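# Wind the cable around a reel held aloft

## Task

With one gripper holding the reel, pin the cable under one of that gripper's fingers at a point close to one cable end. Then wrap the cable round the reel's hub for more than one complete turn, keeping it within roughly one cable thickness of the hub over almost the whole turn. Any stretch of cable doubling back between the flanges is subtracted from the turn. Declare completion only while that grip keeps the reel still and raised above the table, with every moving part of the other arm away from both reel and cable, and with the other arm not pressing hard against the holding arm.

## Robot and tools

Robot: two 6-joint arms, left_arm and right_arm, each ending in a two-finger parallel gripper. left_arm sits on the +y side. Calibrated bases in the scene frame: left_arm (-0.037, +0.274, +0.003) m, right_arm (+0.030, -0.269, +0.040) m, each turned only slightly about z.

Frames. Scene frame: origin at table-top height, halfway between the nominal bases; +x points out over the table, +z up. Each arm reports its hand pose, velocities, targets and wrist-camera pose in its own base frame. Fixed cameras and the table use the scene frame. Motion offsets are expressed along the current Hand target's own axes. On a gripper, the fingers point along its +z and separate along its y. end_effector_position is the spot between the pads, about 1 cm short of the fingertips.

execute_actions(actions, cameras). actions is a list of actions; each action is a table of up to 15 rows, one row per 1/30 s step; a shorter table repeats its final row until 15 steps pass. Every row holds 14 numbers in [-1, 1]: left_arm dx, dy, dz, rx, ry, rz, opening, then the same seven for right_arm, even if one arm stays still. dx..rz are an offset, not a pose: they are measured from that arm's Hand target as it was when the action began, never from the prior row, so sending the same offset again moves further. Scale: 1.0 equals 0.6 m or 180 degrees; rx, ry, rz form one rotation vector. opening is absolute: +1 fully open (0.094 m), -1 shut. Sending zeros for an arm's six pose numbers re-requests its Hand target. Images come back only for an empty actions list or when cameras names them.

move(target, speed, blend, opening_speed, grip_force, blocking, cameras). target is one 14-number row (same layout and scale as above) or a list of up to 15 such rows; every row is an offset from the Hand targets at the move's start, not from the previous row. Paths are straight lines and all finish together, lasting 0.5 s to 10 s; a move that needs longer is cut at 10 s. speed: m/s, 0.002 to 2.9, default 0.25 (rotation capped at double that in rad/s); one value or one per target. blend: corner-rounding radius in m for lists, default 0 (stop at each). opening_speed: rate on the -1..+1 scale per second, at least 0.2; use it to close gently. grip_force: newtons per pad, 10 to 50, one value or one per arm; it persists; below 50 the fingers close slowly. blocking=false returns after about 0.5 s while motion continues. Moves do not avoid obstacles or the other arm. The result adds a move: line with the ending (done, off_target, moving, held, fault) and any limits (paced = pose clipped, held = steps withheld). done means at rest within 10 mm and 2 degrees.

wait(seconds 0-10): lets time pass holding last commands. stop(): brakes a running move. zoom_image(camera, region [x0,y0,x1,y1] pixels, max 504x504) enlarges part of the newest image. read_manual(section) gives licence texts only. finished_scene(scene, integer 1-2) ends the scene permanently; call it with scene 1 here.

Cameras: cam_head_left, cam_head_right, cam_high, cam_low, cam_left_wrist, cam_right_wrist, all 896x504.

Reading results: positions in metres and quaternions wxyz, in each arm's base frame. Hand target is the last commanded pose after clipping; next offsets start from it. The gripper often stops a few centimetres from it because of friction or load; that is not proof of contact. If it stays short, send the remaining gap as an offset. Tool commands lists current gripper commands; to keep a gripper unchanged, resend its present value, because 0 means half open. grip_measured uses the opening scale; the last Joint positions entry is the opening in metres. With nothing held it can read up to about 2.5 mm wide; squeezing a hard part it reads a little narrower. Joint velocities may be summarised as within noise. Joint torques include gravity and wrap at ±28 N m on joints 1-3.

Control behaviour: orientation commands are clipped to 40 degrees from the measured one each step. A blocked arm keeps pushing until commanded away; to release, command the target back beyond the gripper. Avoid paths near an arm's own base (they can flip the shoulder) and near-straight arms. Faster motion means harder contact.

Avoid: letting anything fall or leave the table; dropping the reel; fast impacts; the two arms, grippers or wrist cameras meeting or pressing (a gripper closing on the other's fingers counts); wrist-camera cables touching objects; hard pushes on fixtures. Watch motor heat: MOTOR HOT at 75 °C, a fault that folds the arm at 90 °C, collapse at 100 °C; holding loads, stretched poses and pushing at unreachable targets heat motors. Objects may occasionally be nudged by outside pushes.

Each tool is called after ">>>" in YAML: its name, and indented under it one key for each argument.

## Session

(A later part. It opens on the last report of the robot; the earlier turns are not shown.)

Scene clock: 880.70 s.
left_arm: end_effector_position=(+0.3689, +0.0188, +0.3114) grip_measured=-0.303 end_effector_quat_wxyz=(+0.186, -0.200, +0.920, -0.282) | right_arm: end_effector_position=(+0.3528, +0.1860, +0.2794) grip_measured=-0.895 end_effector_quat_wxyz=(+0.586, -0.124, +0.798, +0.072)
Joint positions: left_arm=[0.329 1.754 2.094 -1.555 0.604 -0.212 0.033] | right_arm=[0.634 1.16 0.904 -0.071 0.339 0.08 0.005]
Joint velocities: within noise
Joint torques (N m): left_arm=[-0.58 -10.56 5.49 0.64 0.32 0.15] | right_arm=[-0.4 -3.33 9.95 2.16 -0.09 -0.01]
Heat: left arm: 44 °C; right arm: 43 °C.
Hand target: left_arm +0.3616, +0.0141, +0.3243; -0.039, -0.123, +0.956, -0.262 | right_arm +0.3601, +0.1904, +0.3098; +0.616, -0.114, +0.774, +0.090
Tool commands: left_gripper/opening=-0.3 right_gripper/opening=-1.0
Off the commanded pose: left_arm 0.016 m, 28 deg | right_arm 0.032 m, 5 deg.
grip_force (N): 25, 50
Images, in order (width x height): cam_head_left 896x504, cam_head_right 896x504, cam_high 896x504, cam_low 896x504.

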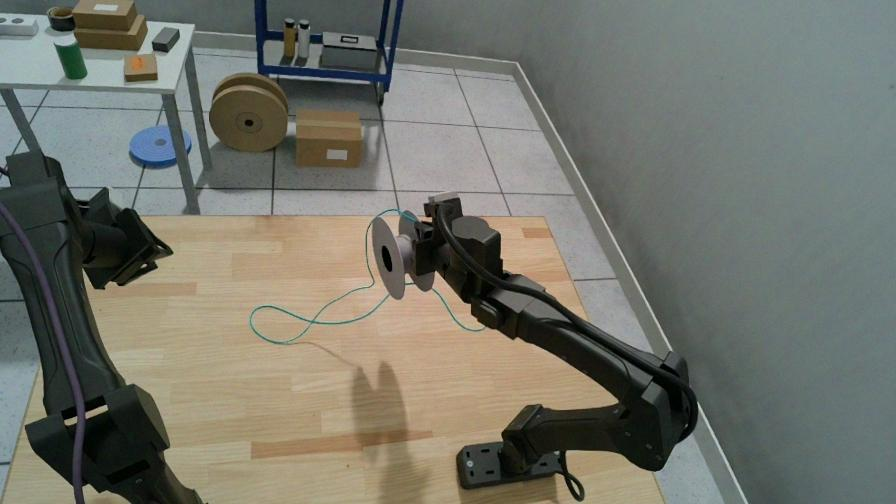

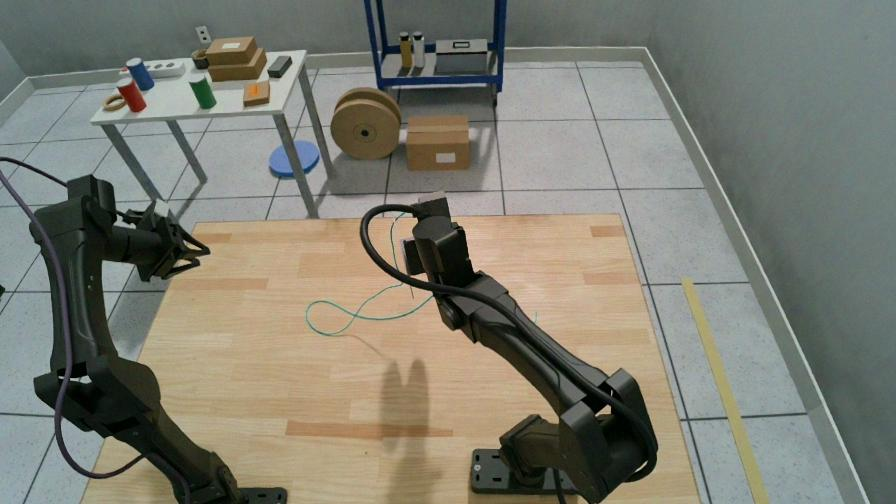

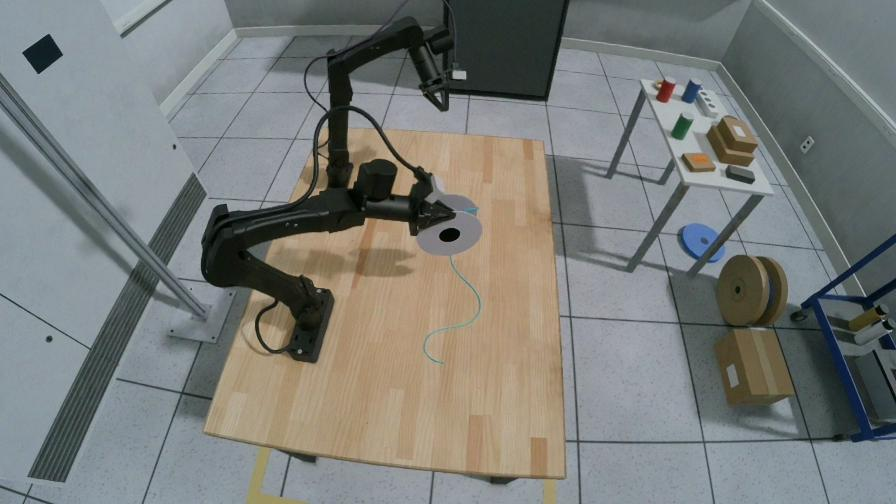

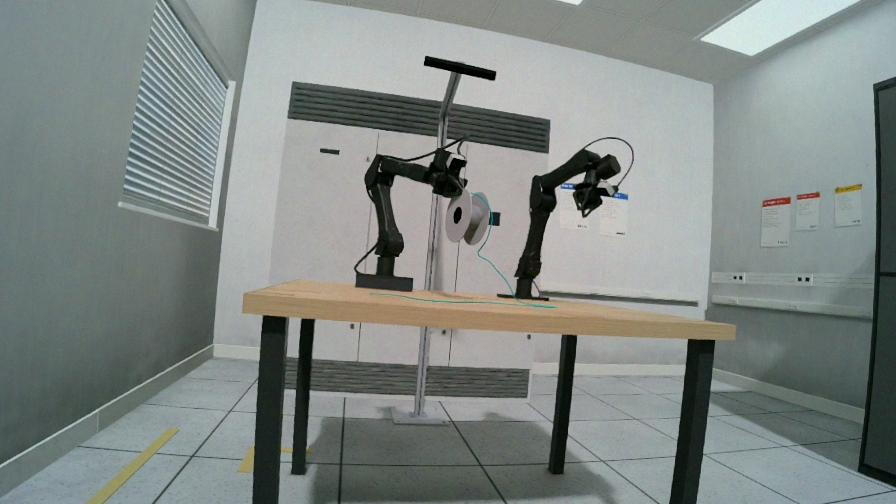

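>>> move:
  target: [-0.005,-0.104,0.203,0.247,-0.282,0.488,0,0,0,0,0,0,0,-1]
  speed: 0.25
  cameras: ["cam_left_wrist","cam_high","cam_head_left"]

Scene clock: 933.90 s.
left_arm: end_effector_position=(+0.3801, -0.0978, +0.2492) grip_measured=-0.003 end_effector_quat_wxyz=(+0.547, +0.434, +0.565, -0.439) | right_arm: end_effector_position=(+0.3528, +0.1860, +0.2794) grip_measured=-0.895 end_effector_quat_wxyz=(+0.586, -0.124, +0.798, +0.072)
Joint positions: left_arm=[0.223 1.707 1.143 -0.188 1.549 0.731 0.047] | right_arm=[0.634 1.16 0.904 -0.071 0.339 0.08 0.005]
Joint torques (N m): left_arm=[-0.43 -6.91 6.41 1.04 0.61 0.15] | right_arm=[-0.53 -3.58 9.87 2.19 -0.05 -0.02]
Heat: left arm: 44 °C; right arm: 44 °C.
Hand target: left_arm +0.3794, -0.0994, +0.2500; +0.550, +0.443, +0.552, -0.443 | right_arm +0.3601, +0.1904, +0.3098; +0.616, -0.113, +0.774, +0.090
Off the commanded pose: left_arm 0.002 m, 2 deg | right_arm 0.032 m, 5 deg.
grip_force (N): 25, 50
move: off_target (right_arm)
camera_calibration:
cam_left_wrist: T_world_to_cam=[[-0.965709, -0.259274, 0.013529, 0.338068], [-0.124696, 0.417482, -0.900089, 0.347808], [0.227722, -0.870911, -0.435497, 0.0309633], [0, 0, 0, 1]] pos_world=[0.362795, -0.0305848, 0.321968]
Images, in order (width x height): cam_head_left 896x504, cam_high 896x504, cam_left_wrist 896x504.

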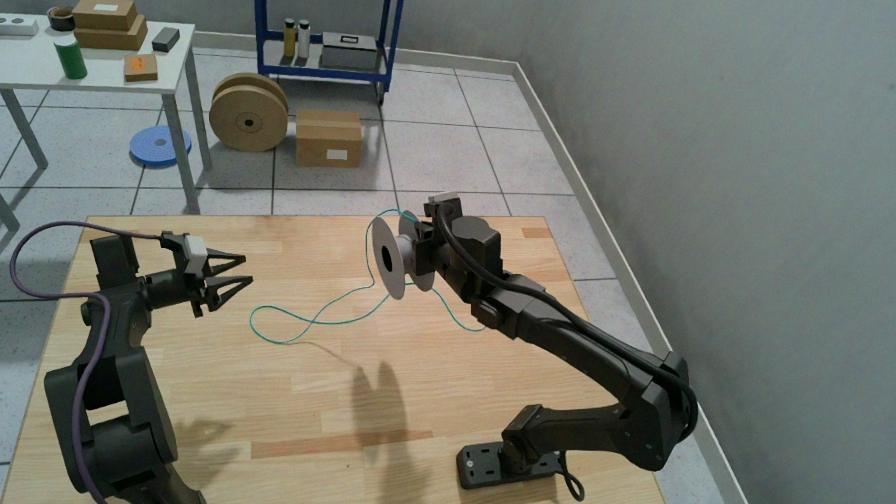

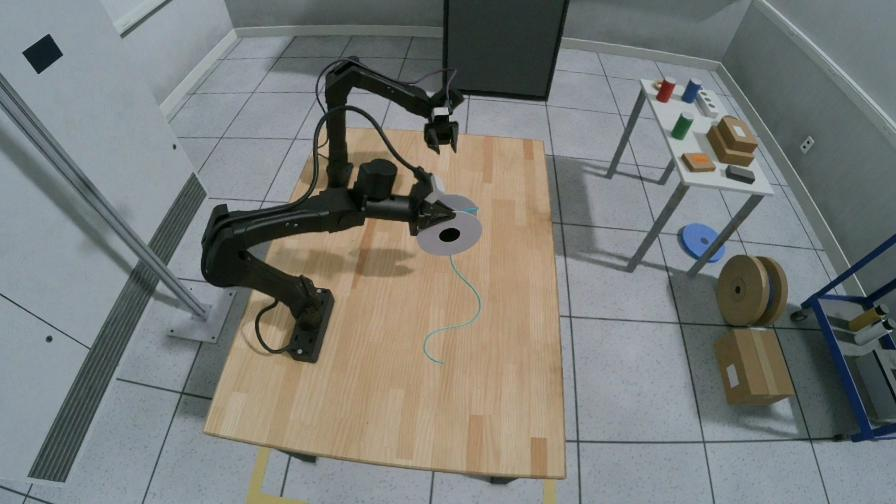

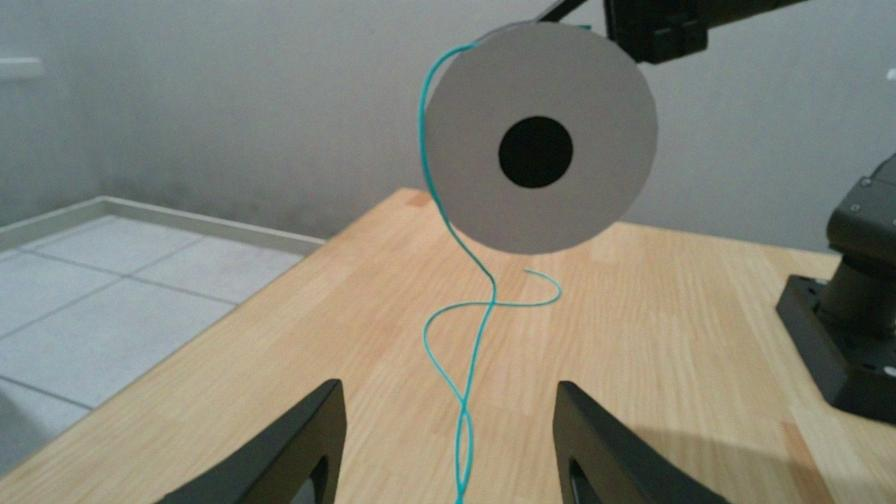

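>>> move:
  target: [0.2,-0.028,0.227,0,0,0,0,0,0,0,0,0,0,-1]
  speed: 0.2
  cameras: ["cam_left_wrist","cam_head_left"]

Scene clock: 948.87 s.
left_arm: end_effector_position=(+0.3932, -0.2347, +0.1364) grip_measured=-0.003 end_effector_quat_wxyz=(+0.552, +0.447, +0.548, -0.442) | right_arm: end_effector_position=(+0.3528, +0.1860, +0.2794) grip_measured=-0.895 end_effector_quat_wxyz=(+0.586, -0.124, +0.798, +0.072)
Joint positions: left_arm=[-0.166 2.093 0.861 1.231 1.194 0.009 0.047] | right_arm=[0.634 1.16 0.904 -0.071 0.339 0.08 0.005]
Joint torques (N m): left_arm=[-0.53 -7.99 3.47 1.47 -0.09 -0.1] | right_arm=[-0.5 -3.54 10.04 2.16 -0.07 -0.02]
Heat: left arm: 44 °C; right arm: 44 °C.
Hand target: left_arm +0.3920, -0.2360, +0.1299; +0.550, +0.443, +0.552, -0.443 | right_arm +0.3601, +0.1904, +0.3098; +0.616, -0.113, +0.774, +0.090
Off the commanded pose: left_arm 0.007 m, 1 deg | right_arm 0.032 m, 5 deg.
grip_force (N): 25, 50
move: off_target (right_arm)
camera_calibration:
cam_left_wrist: T_world_to_cam=[[-0.97237, -0.232942, -0.0152953, 0.329517], [-0.0847218, 0.41319, -0.906695, 0.289207], [0.217527, -0.880348, -0.421509, -0.140473], [0, 0, 0, 1]] pos_world=[0.375471, -0.166405, 0.208052]
Images, in order (width x height): cam_head_left 896x504, cam_left_wrist 896x504.

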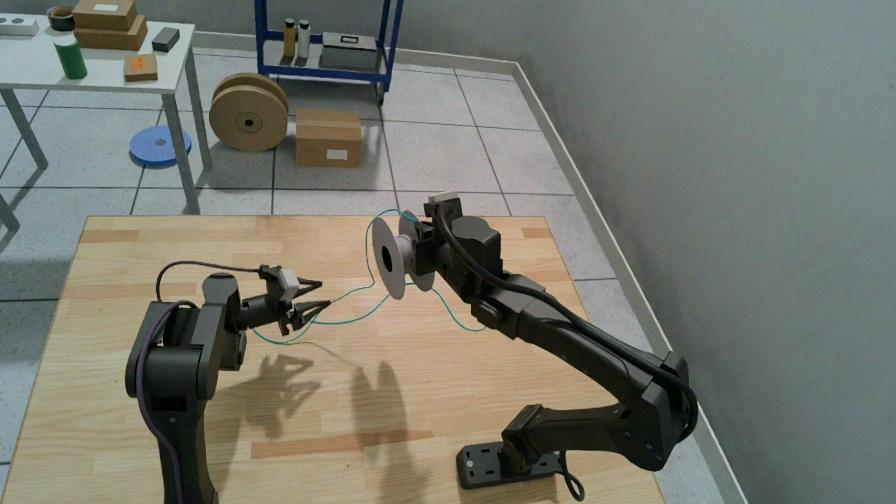

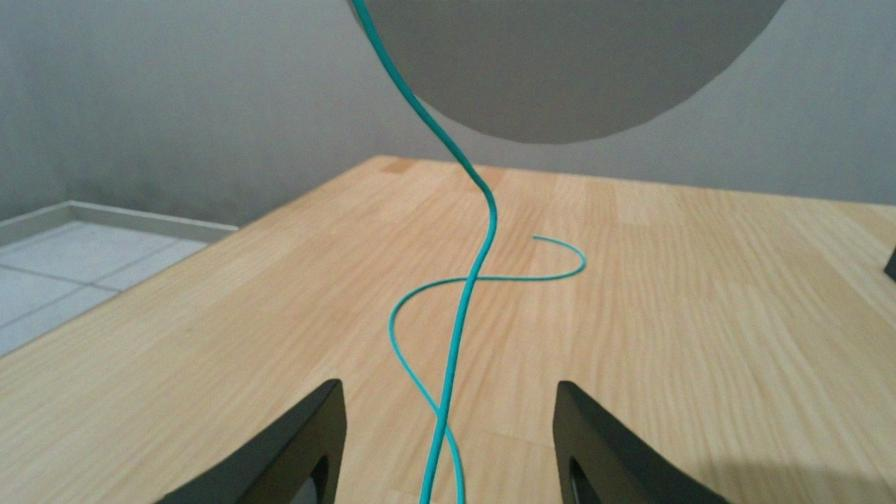

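>>> move:
  target: [0.012,-0.01,0.125,0,0,0,0,0,0,0,0,0,0,-1]
  speed: 0.12
  cameras: ["cam_left_wrist","cam_head_left","cam_low"]

>>> zoom_image:
  camera: "cam_low"
  region: [400, 180, 600, 330]

Scene clock: 960.30 s.
left_arm: end_effector_position=(+0.3949, -0.3087, +0.1238) grip_measured=-0.003 end_effector_quat_wxyz=(+0.549, +0.447, +0.549, -0.445) | right_arm: end_effector_position=(+0.3528, +0.1860, +0.2794) grip_measured=-0.895 end_effector_quat_wxyz=(+0.586, -0.124, +0.798, +0.072)
Joint positions: left_arm=[-0.356 2.184 0.958 1.223 1.008 0.005 0.047] | right_arm=[0.634 1.16 0.904 -0.071 0.339 0.08 0.005]
Joint torques (N m): left_arm=[-0.06 -8.75 6.64 1.31 -0.08 -0.07] | right_arm=[-0.4 -3.54 10.06 2.17 -0.06 0]
Heat: left arm: 44 °C; right arm: 45 °C.
Hand target: left_arm +0.4022, -0.3104, +0.1225; +0.550, +0.443, +0.552, -0.443 | right_arm +0.3601, +0.1904, +0.3098; +0.616, -0.113, +0.774, +0.090
Off the commanded pose: left_arm 0.008 m, 1 deg | right_arm 0.032 m, 5 deg.
grip_force (N): 25, 50
move: off_target (right_arm)
camera_calibration:
cam_left_wrist: T_world_to_cam=[[-0.973667, -0.227788, -0.00927303, 0.315007], [-0.0881471, 0.413668, -0.90615, 0.310058], [0.210246, -0.881471, -0.422854, -0.208612], [0, 0, 0, 1]] pos_world=[0.377903, -0.240391, 0.195668]
Images, in order (width x height): cam_head_left 896x504, cam_low 896x504, cam_left_wrist 896x504.

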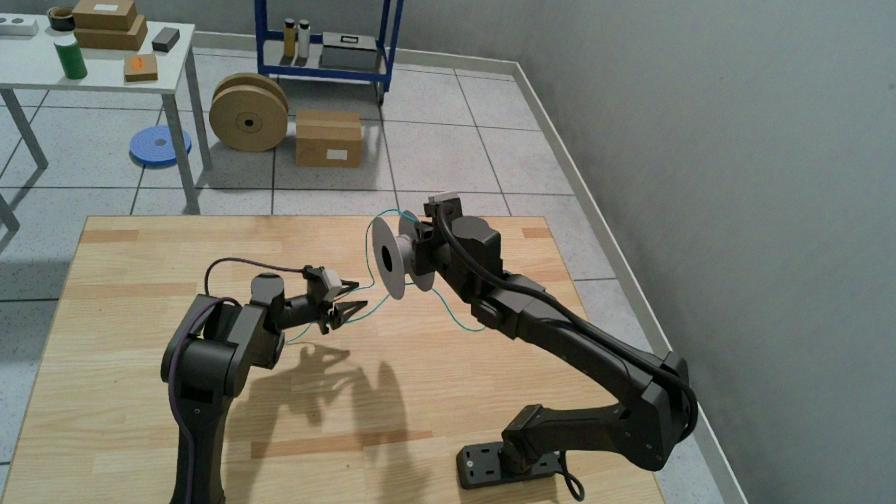

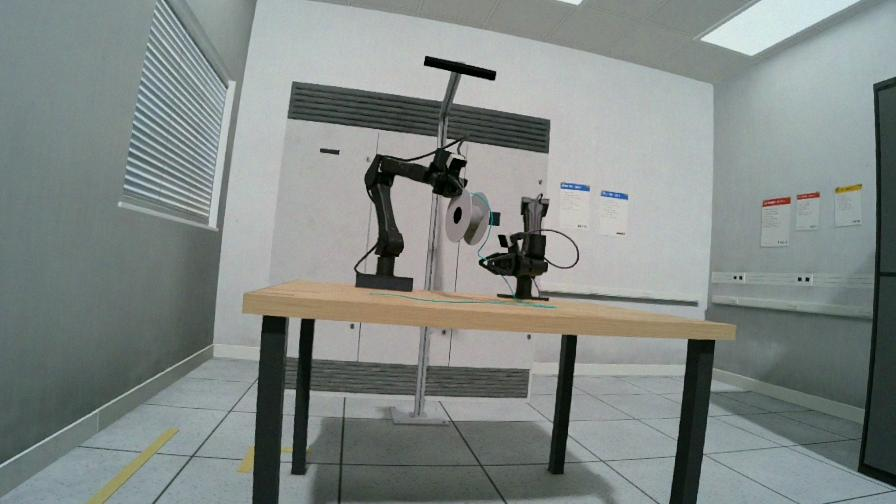

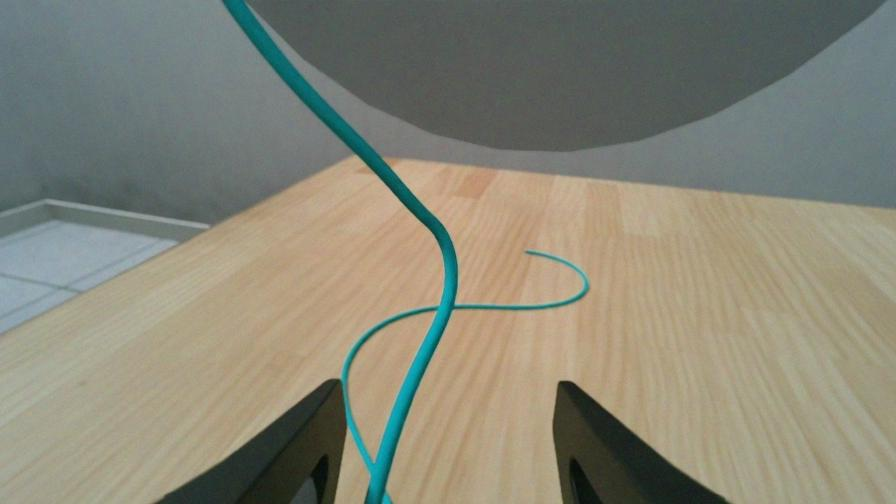

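Scaled by 2.520 from the camera's 896x504 image, which has a finer 1280x720 frame.

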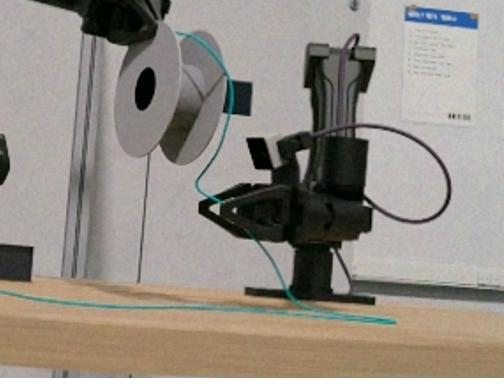

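>>> move:
  target: [0,0,0.01,0,0,0,-1,0,0,0,0,0,0,-1]
  speed: 0.05
  grip_force: [30,50]
  cameras: ["cam_left_wrist"]

Scene clock: 965.93 s.
left_arm: end_effector_position=(+0.3983, -0.3123, +0.1239) grip_measured=-0.917 end_effector_quat_wxyz=(+0.550, +0.445, +0.550, -0.443) | right_arm: end_effector_position=(+0.3527, +0.1860, +0.2793) grip_measured=-0.895 end_effector_quat_wxyz=(+0.586, -0.124, +0.798, +0.072)
Joint positions: left_arm=[-0.364 2.192 0.974 1.215 0.994 0.005 0.004] | right_arm=[0.634 1.16 0.904 -0.072 0.339 0.08 0.005]
Joint torques (N m): left_arm=[-0.59 -8.85 6.67 1.3 -0.09 -0.07] | right_arm=[-0.64 -3.49 9.87 2.18 -0.05 -0.01]
Heat: left arm: 44 °C; right arm: 45 °C.
Hand target: left_arm +0.4036, -0.3163, +0.1225; +0.550, +0.443, +0.552, -0.443 | right_arm +0.3601, +0.1904, +0.3098; +0.616, -0.113, +0.774, +0.090
Off the commanded pose: left_arm 0.007 m, 0 deg | right_arm 0.032 m, 5 deg.
grip_force (N): 30, 50
move: off_target (right_arm)
camera_calibration:
cam_left_wrist: T_world_to_cam=[[-0.972173, -0.23408, -0.00926483, 0.315045], [-0.0908263, 0.413081, -0.906154, 0.312744], [0.21594, -0.880097, -0.422847, -0.214368], [0, 0, 0, 1]] pos_world=[0.380974, -0.244108, 0.195668]
Images, in order (width x height): cam_left_wrist 896x504.

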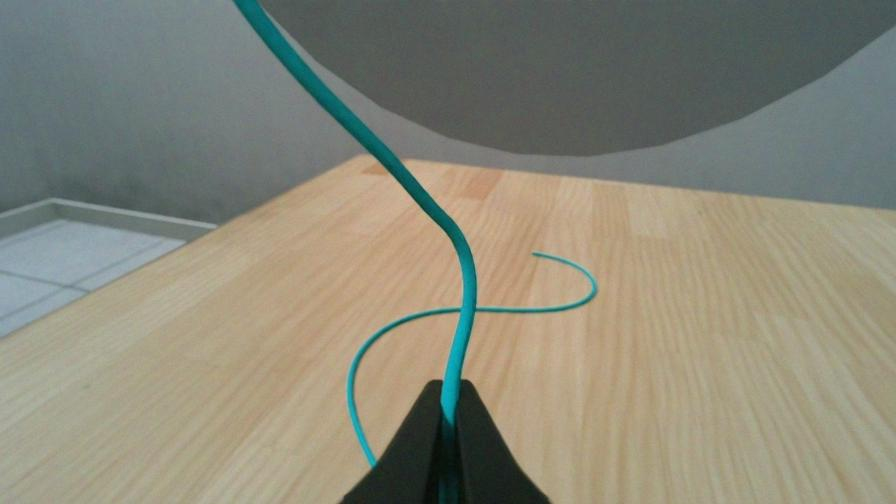

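>>> move:
  target:
    - [-0.0125,0.16,-0.035,0,0,0,-1,0,0,0,0,0,0,-1]
    - [-0.1625,0.277,-0.035,0,0,0,-1,0,0,0,0,0,0,-1]
    - [-0.379,0.293,-0.002,0,0,0,-1,0,0,0,0,0,0,-1]
  speed: 0.12
  blend: 0.03
  cameras: ["cam_left_wrist","cam_right_wrist","cam_high","cam_head_left"]

Scene clock: 983.60 s.
left_arm: end_effector_position=(+0.5745, -0.2748, +0.3489) grip_measured=-0.918 end_effector_quat_wxyz=(+0.547, +0.436, +0.557, -0.447) | right_arm: end_effector_position=(+0.3527, +0.1860, +0.2793) grip_measured=-0.895 end_effector_quat_wxyz=(+0.586, -0.124, +0.798, +0.072)
Joint positions: left_arm=[-0.185 2.504 2.561 -0.06 1.164 -0.018 0.004] | right_arm=[0.634 1.16 0.904 -0.072 0.339 0.08 0.005]
Joint torques (N m): left_arm=[-0.44 -12.72 9.54 1.22 0.01 0.14] | right_arm=[-0.55 -3.4 10.03 2.21 -0.09 0.01]
Heat: left arm: 45 °C; right arm: 45 °C.
Hand target: left_arm +0.5754, -0.2775, +0.3497; +0.551, +0.443, +0.552, -0.443 | right_arm +0.3601, +0.1904, +0.3098; +0.616, -0.113, +0.774, +0.090
Off the commanded pose: left_arm 0.003 m, 1 deg | right_arm 0.032 m, 5 deg.
grip_force (N): 30, 50
move: off_target (right_arm)
camera_calibration:
cam_left_wrist: T_world_to_cam=[[-0.969829, -0.24338, 0.0140769, 0.485086], [-0.115433, 0.407589, -0.90584, 0.529605], [0.214726, -0.880135, -0.423386, -0.123304], [0, 0, 0, 1]] pos_world=[0.558061, -0.206325, 0.420704]
cam_right_wrist: T_world_to_cam=[[0.303429, -0.952814, 0.00871123, 0.0691947], [-0.640914, -0.210851, -0.738086, 0.508802], [0.705096, 0.218374, -0.67465, -0.00960979], [0, 0, 0, 1]] pos_world=[0.311879, 0.17531, 0.368454]
Images, in order (width x height): cam_head_left 896x504, cam_high 896x504, cam_left_wrist 896x504, cam_right_wrist 896x504.

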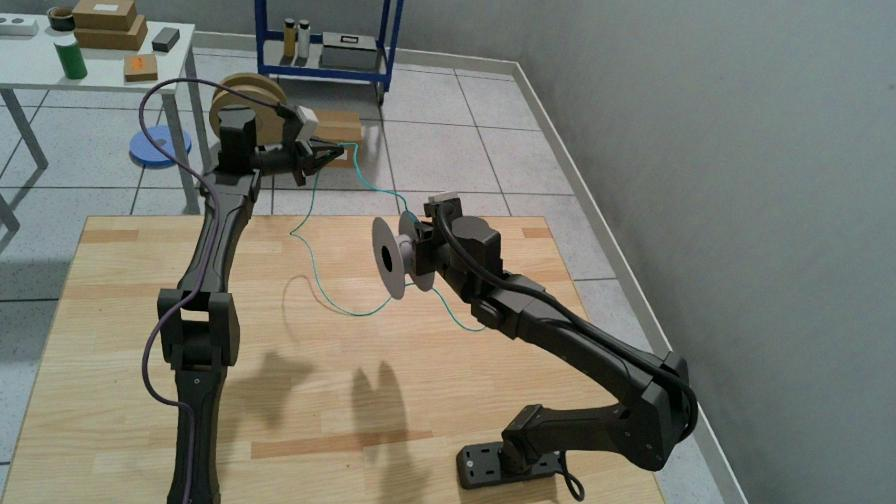

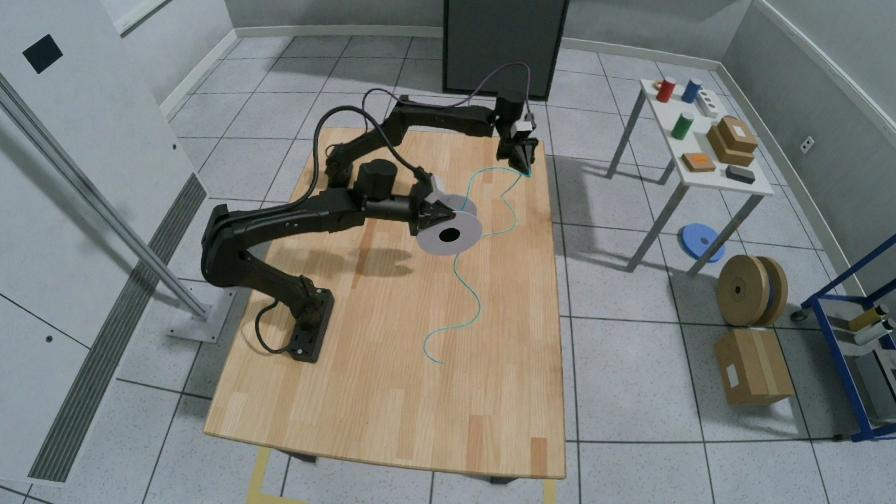

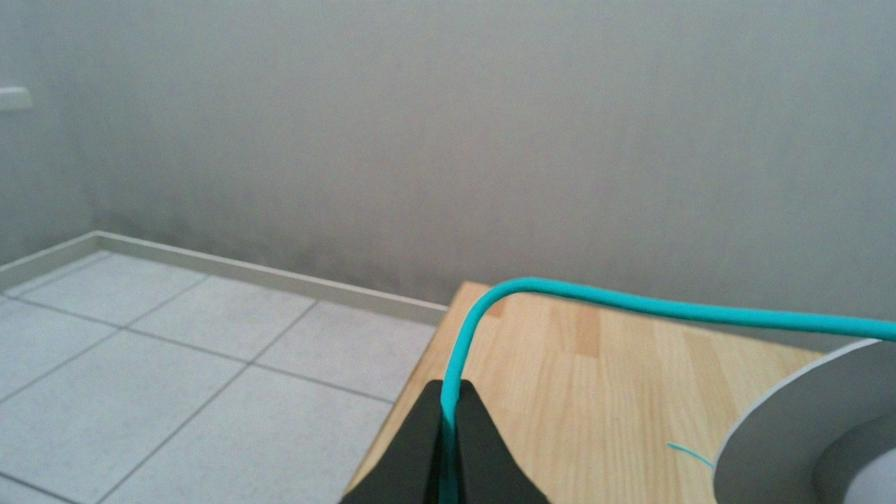

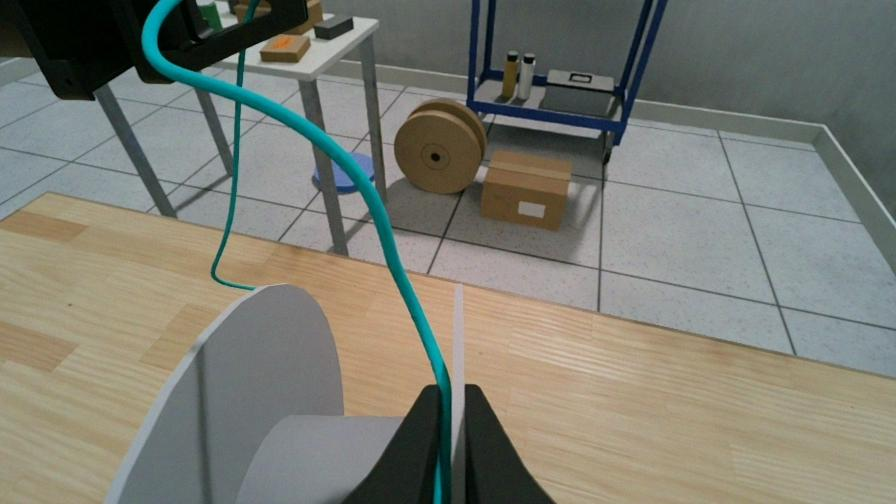

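>>> move:
  target:
    - [0.117,-0.017,0.033,0,0,0,-1,0,0,0,0,0,0,-1]
    - [0.283,-0.067,0.033,0,0,0,-1,0,0,0,0,0,0,-1]
  speed: 0.12
  blend: 0.03
  cameras: ["cam_left_wrist","cam_right_wrist","cam_low","cam_head_left"]

>>> zoom_image:
  camera: "cam_low"
  region: [400, 180, 600, 330]

Scene clock: 996.50 s.
left_arm: end_effector_position=(+0.5419, -0.3043, +0.1596) grip_measured=-0.918 end_effector_quat_wxyz=(+0.535, +0.439, +0.565, -0.450) | right_arm: end_effector_position=(+0.3527, +0.1860, +0.2793) grip_measured=-0.895 end_effector_quat_wxyz=(+0.586, -0.124, +0.798, +0.072)
Joint positions: left_arm=[-0.25 2.467 1.747 0.669 1.11 0.005 0.004] | right_arm=[0.634 1.16 0.904 -0.072 0.339 0.08 0.005]
Joint torques (N m): left_arm=[-0.44 -17.17 5.6 1.55 -0.06 -0.05] | right_arm=[-0.59 -3.48 9.99 2.18 -0.08 -0.01]
Heat: left arm: 45 °C; right arm: 45 °C.
Hand target: left_arm +0.5400, -0.3055, +0.1799; +0.550, +0.443, +0.552, -0.443 | right_arm +0.3601, +0.1904, +0.3098; +0.616, -0.113, +0.774, +0.090
Off the commanded pose: left_arm 0.020 m, 3 deg | right_arm 0.032 m, 5 deg.
grip_force (N): 30, 50
move: off_target (left_arm, right_arm)
camera_calibration:
cam_left_wrist: T_world_to_cam=[[-0.972113, -0.232281, 0.0322694, 0.450697], [-0.131026, 0.423848, -0.896206, 0.378305], [0.194495, -0.875442, -0.442463, -0.206939], [0, 0, 0, 1]] pos_world=[0.527944, -0.236818, 0.232933]
cam_right_wrist: T_world_to_cam=[[0.303429, -0.952814, 0.00871123, 0.0691947], [-0.640914, -0.210851, -0.738086, 0.508802], [0.705096, 0.218374, -0.67465, -0.00960979], [0, 0, 0, 1]] pos_world=[0.311879, 0.17531, 0.368454]
Images, in order (width x height): cam_head_left 896x504, cam_low 896x504, cam_left_wrist 896x504, cam_right_wrist 896x504.

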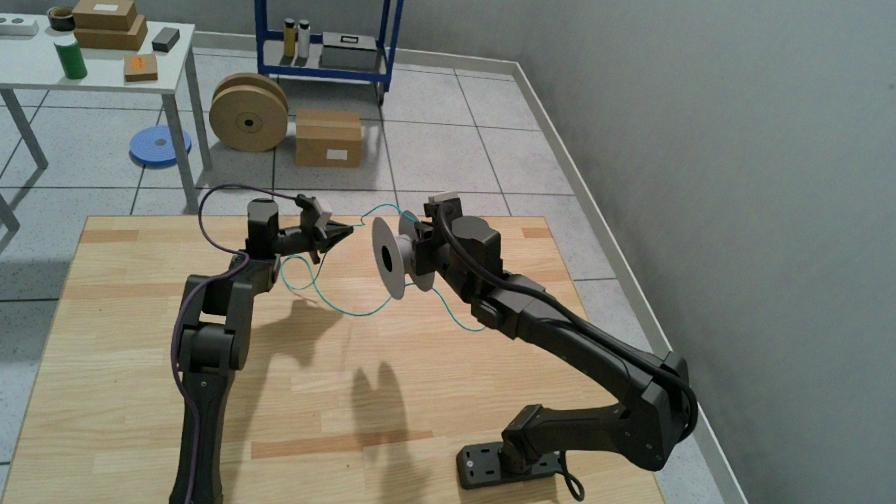

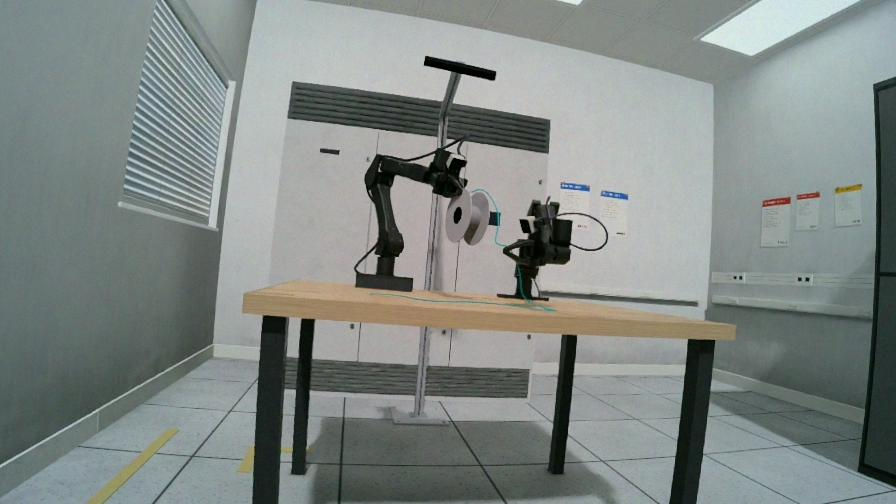

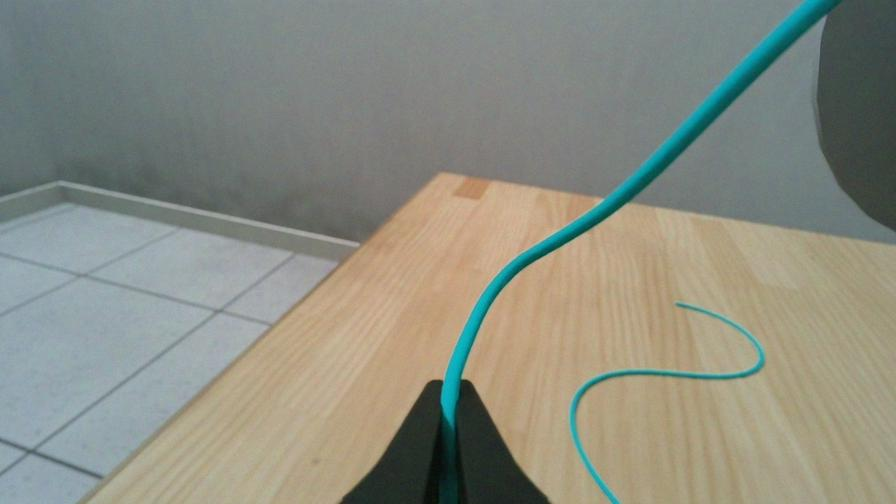

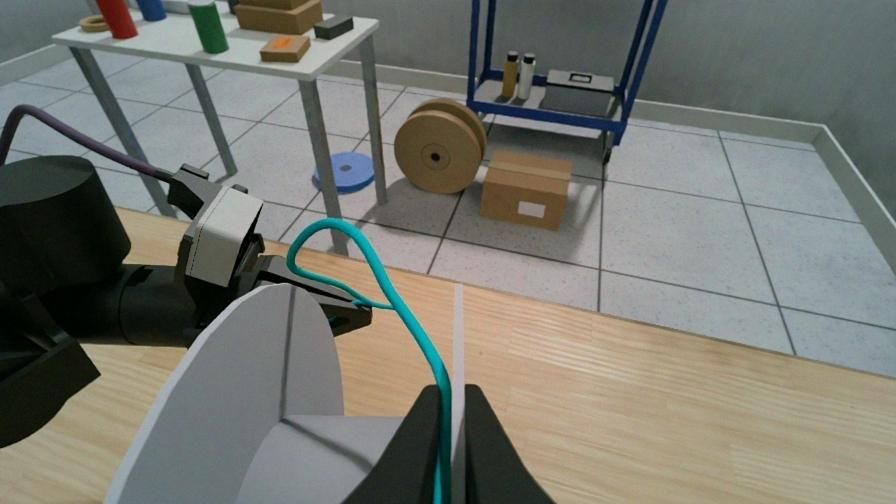

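Scaled by 2.520 from the camera's 896x504 image, which has a finer 1280x720 frame.

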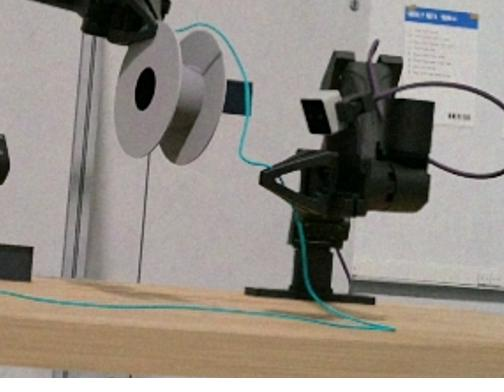

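>>> move:
  target:
    - [0.05,-0.017,0.035,0,0,0,-1,0,0,0,0,0,0,-1]
    - [0.117,-0.1,0.035,0,0,0,-1,0,0,0,0,0,0,-1]
  speed: 0.1
  blend: 0.02
  cameras: ["cam_left_wrist","cam_right_wrist","cam_low","cam_head_left"]

>>> zoom_image:
  camera: "cam_low"
  region: [400, 180, 600, 330]

Scene clock: 1006.57 s.
left_arm: end_effector_position=(+0.4860, -0.3380, +0.1025) grip_measured=-0.918 end_effector_quat_wxyz=(+0.541, +0.443, +0.558, -0.447) | right_arm: end_effector_position=(+0.3527, +0.1860, +0.2793) grip_measured=-0.895 end_effector_quat_wxyz=(+0.586, -0.124, +0.798, +0.072)
Joint positions: left_arm=[-0.348 2.467 1.452 0.987 1.013 0.005 0.004] | right_arm=[0.634 1.16 0.904 -0.072 0.339 0.08 0.005]
Joint torques (N m): left_arm=[-0.35 -14.05 4.77 1.58 -0.08 -0.07] | right_arm=[-0.46 -3.51 10.03 2.16 -0.04 -0.04]
Heat: left arm: 44 °C; right arm: 45 °C.
Hand target: left_arm +0.4858, -0.3388, +0.1098; +0.550, +0.443, +0.552, -0.443 | right_arm +0.3601, +0.1904, +0.3099; +0.616, -0.113, +0.774, +0.090
Off the commanded pose: left_arm 0.007 m, 1 deg | right_arm 0.032 m, 5 deg.
grip_force (N): 30, 50
move: off_target (right_arm); blend cut to 0.0189 m at target 1
camera_calibration:
cam_left_wrist: T_world_to_cam=[[-0.972869, -0.231076, 0.0113868, 0.393295], [-0.110566, 0.421143, -0.90023, 0.323641], [0.203226, -0.877065, -0.435266, -0.256415], [0, 0, 0, 1]] pos_world=[0.470518, -0.270311, 0.175264]
cam_right_wrist: T_world_to_cam=[[0.303429, -0.952814, 0.00871123, 0.0691947], [-0.640914, -0.210851, -0.738086, 0.508802], [0.705096, 0.218374, -0.67465, -0.00960979], [0, 0, 0, 1]] pos_world=[0.311879, 0.17531, 0.368454]
Images, in order (width x height): cam_head_left 896x504, cam_low 896x504, cam_left_wrist 896x504, cam_right_wrist 896x504.

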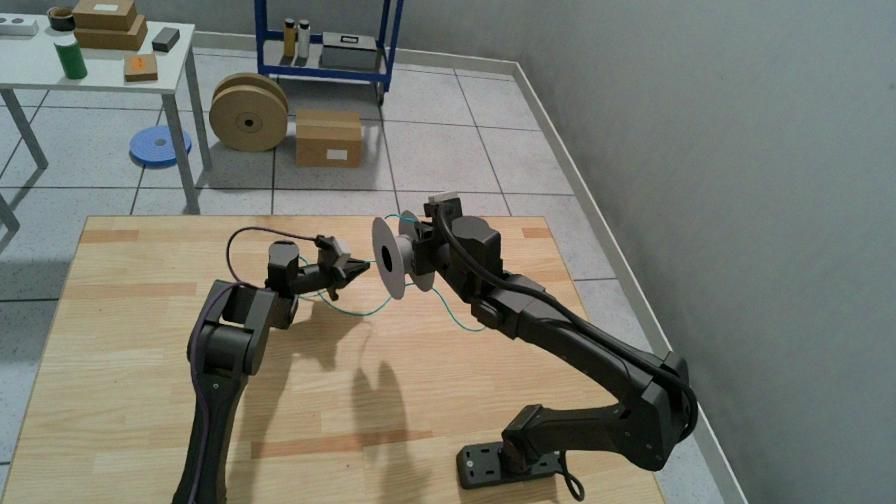

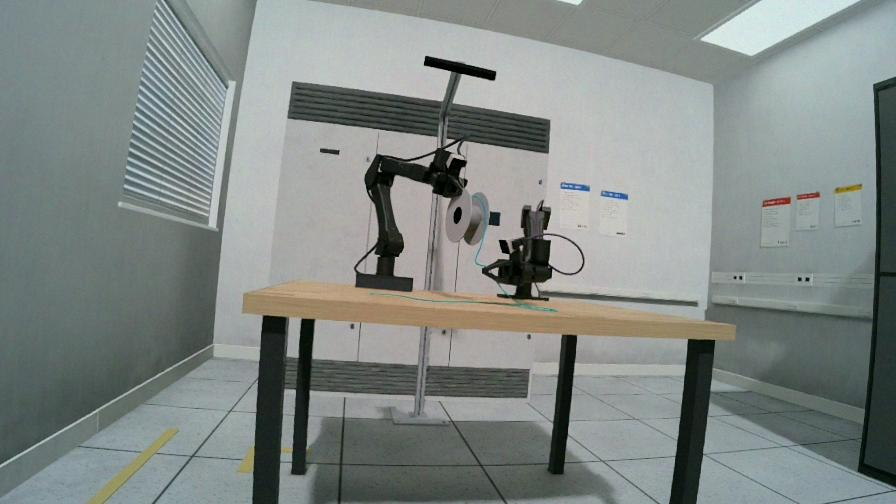

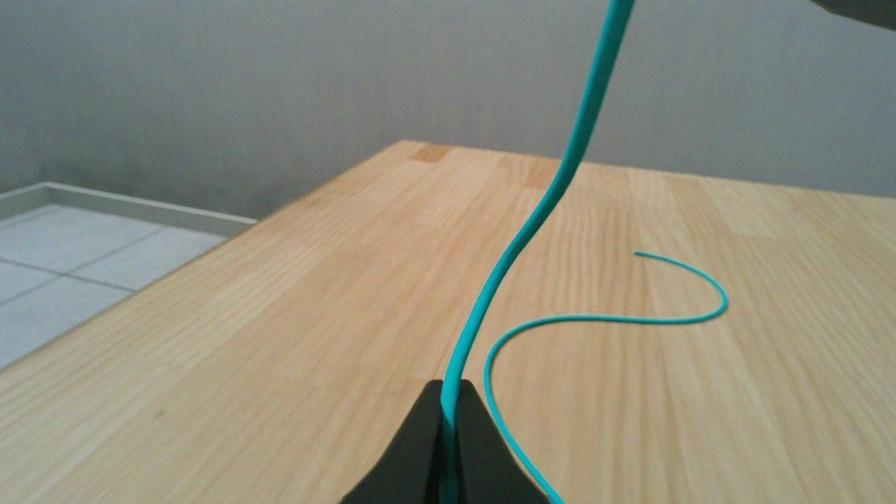

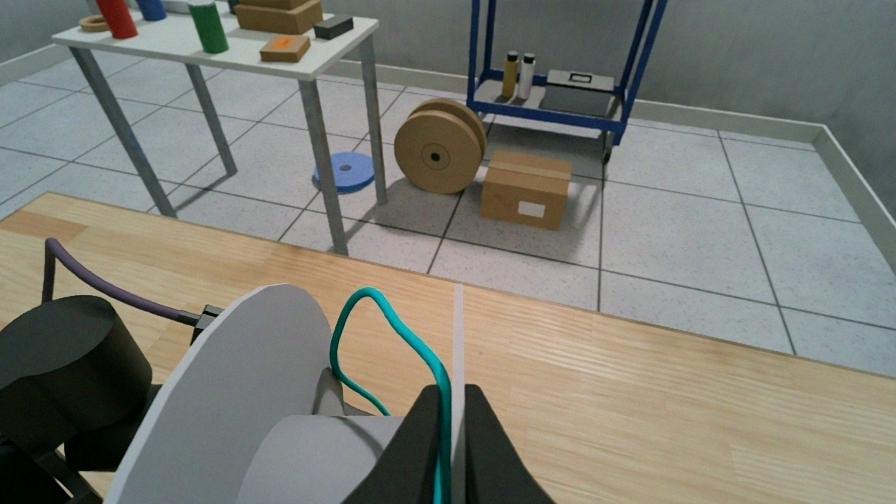

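Scaled by 2.520 from the camera's 896x504 image, which has a finer 1280x720 frame.

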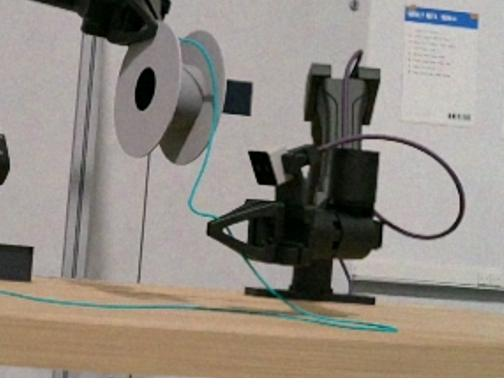

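>>> move:
  target:
    - [0.042,-0.1,0.0,0,0,0,-1,0,0,0,0,0,0,-1]
    - [0.033,-0.25,0.0,0,0,0,-1,0,0,0,0,0,0,-1]
  speed: 0.1
  blend: 0.02
  cameras: ["cam_left_wrist","cam_right_wrist","cam_low","cam_head_left"]

>>> zoom_image:
  camera: "cam_low"
  region: [400, 180, 600, 330]

Scene clock: 1022.17 s.
left_arm: end_effector_position=(+0.3389, -0.3713, +0.0705) grip_measured=-0.919 end_effector_quat_wxyz=(+0.532, +0.444, +0.567, -0.446) | right_arm: end_effector_position=(+0.3522, +0.1858, +0.2775) grip_measured=-0.895 end_effector_quat_wxyz=(+0.583, -0.126, +0.800, +0.071)
Joint positions: left_arm=[-0.577 2.301 0.866 1.382 0.784 0.002 0.004] | right_arm=[0.634 1.16 0.904 -0.08 0.338 0.08 0.005]
Joint torques (N m): left_arm=[-0.12 -13.86 2.71 1.72 -0.05 -0.06] | right_arm=[-0.47 -3.54 9.96 2.25 -0.07 -0.04]
Heat: left arm: 44 °C; right arm: 46 °C.
Hand target: left_arm +0.3393, -0.3710, +0.0903; +0.550, +0.443, +0.552, -0.443 | right_arm +0.3601, +0.1904, +0.3098; +0.616, -0.114, +0.774, +0.090
Off the commanded pose: left_arm 0.020 m, 3 deg | right_arm 0.034 m, 5 deg.
grip_force (N): 30, 50
move: off_target (left_arm, right_arm)
camera_calibration:
cam_left_wrist: T_world_to_cam=[[-0.9725, -0.231347, 0.0268916, 0.241474], [-0.128716, 0.437636, -0.889892, 0.304116], [0.194105, -0.868881, -0.455379, -0.262072], [0, 0, 0, 1]] pos_world=[0.324848, -0.304937, 0.144795]
cam_right_wrist: T_world_to_cam=[[0.304644, -0.9524, 0.0112733, 0.0680093], [-0.645472, -0.215142, -0.732857, 0.507946], [0.700399, 0.215984, -0.680289, -0.00677715], [0, 0, 0, 1]] pos_world=[0.311893, 0.175516, 0.366875]
Images, in order (width x height): cam_head_left 896x504, cam_low 896x504, cam_left_wrist 896x504, cam_right_wrist 896x504.

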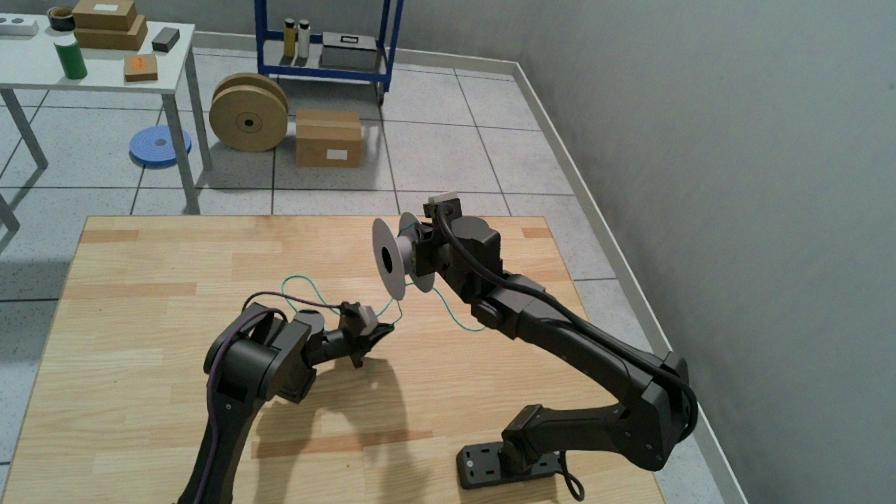

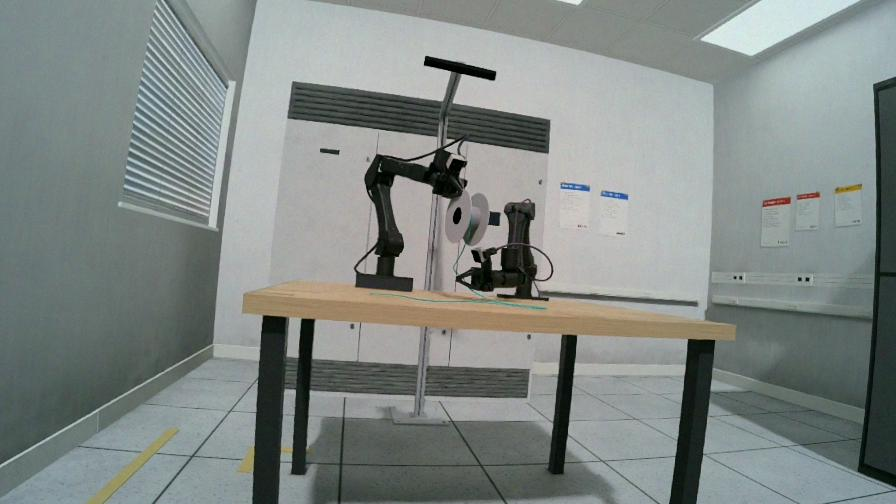

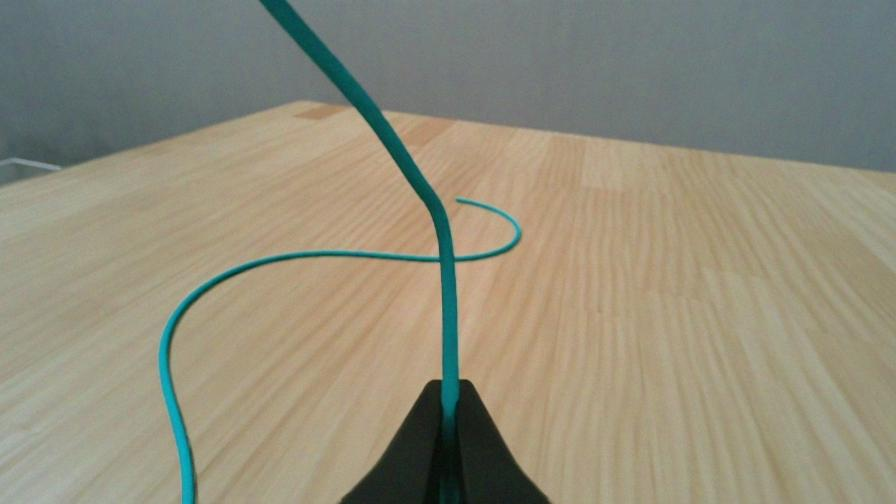

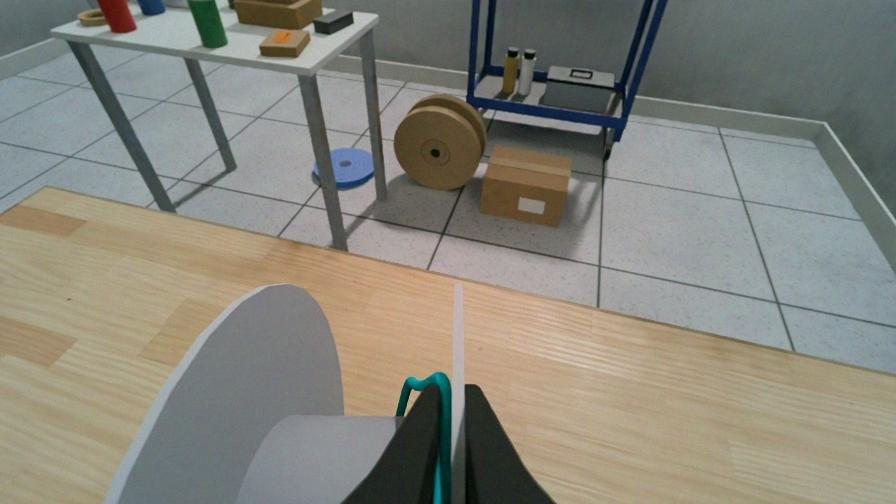

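Scaled by 2.520 from the camera's 896x504 image, which has a finer 1280x720 frame.

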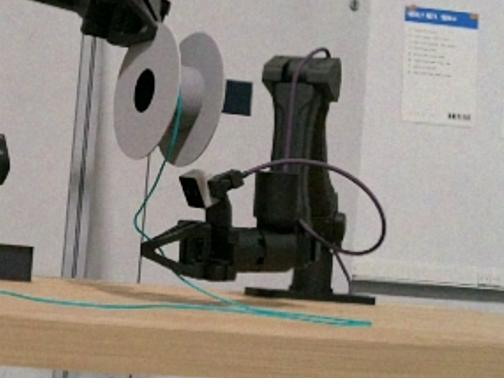

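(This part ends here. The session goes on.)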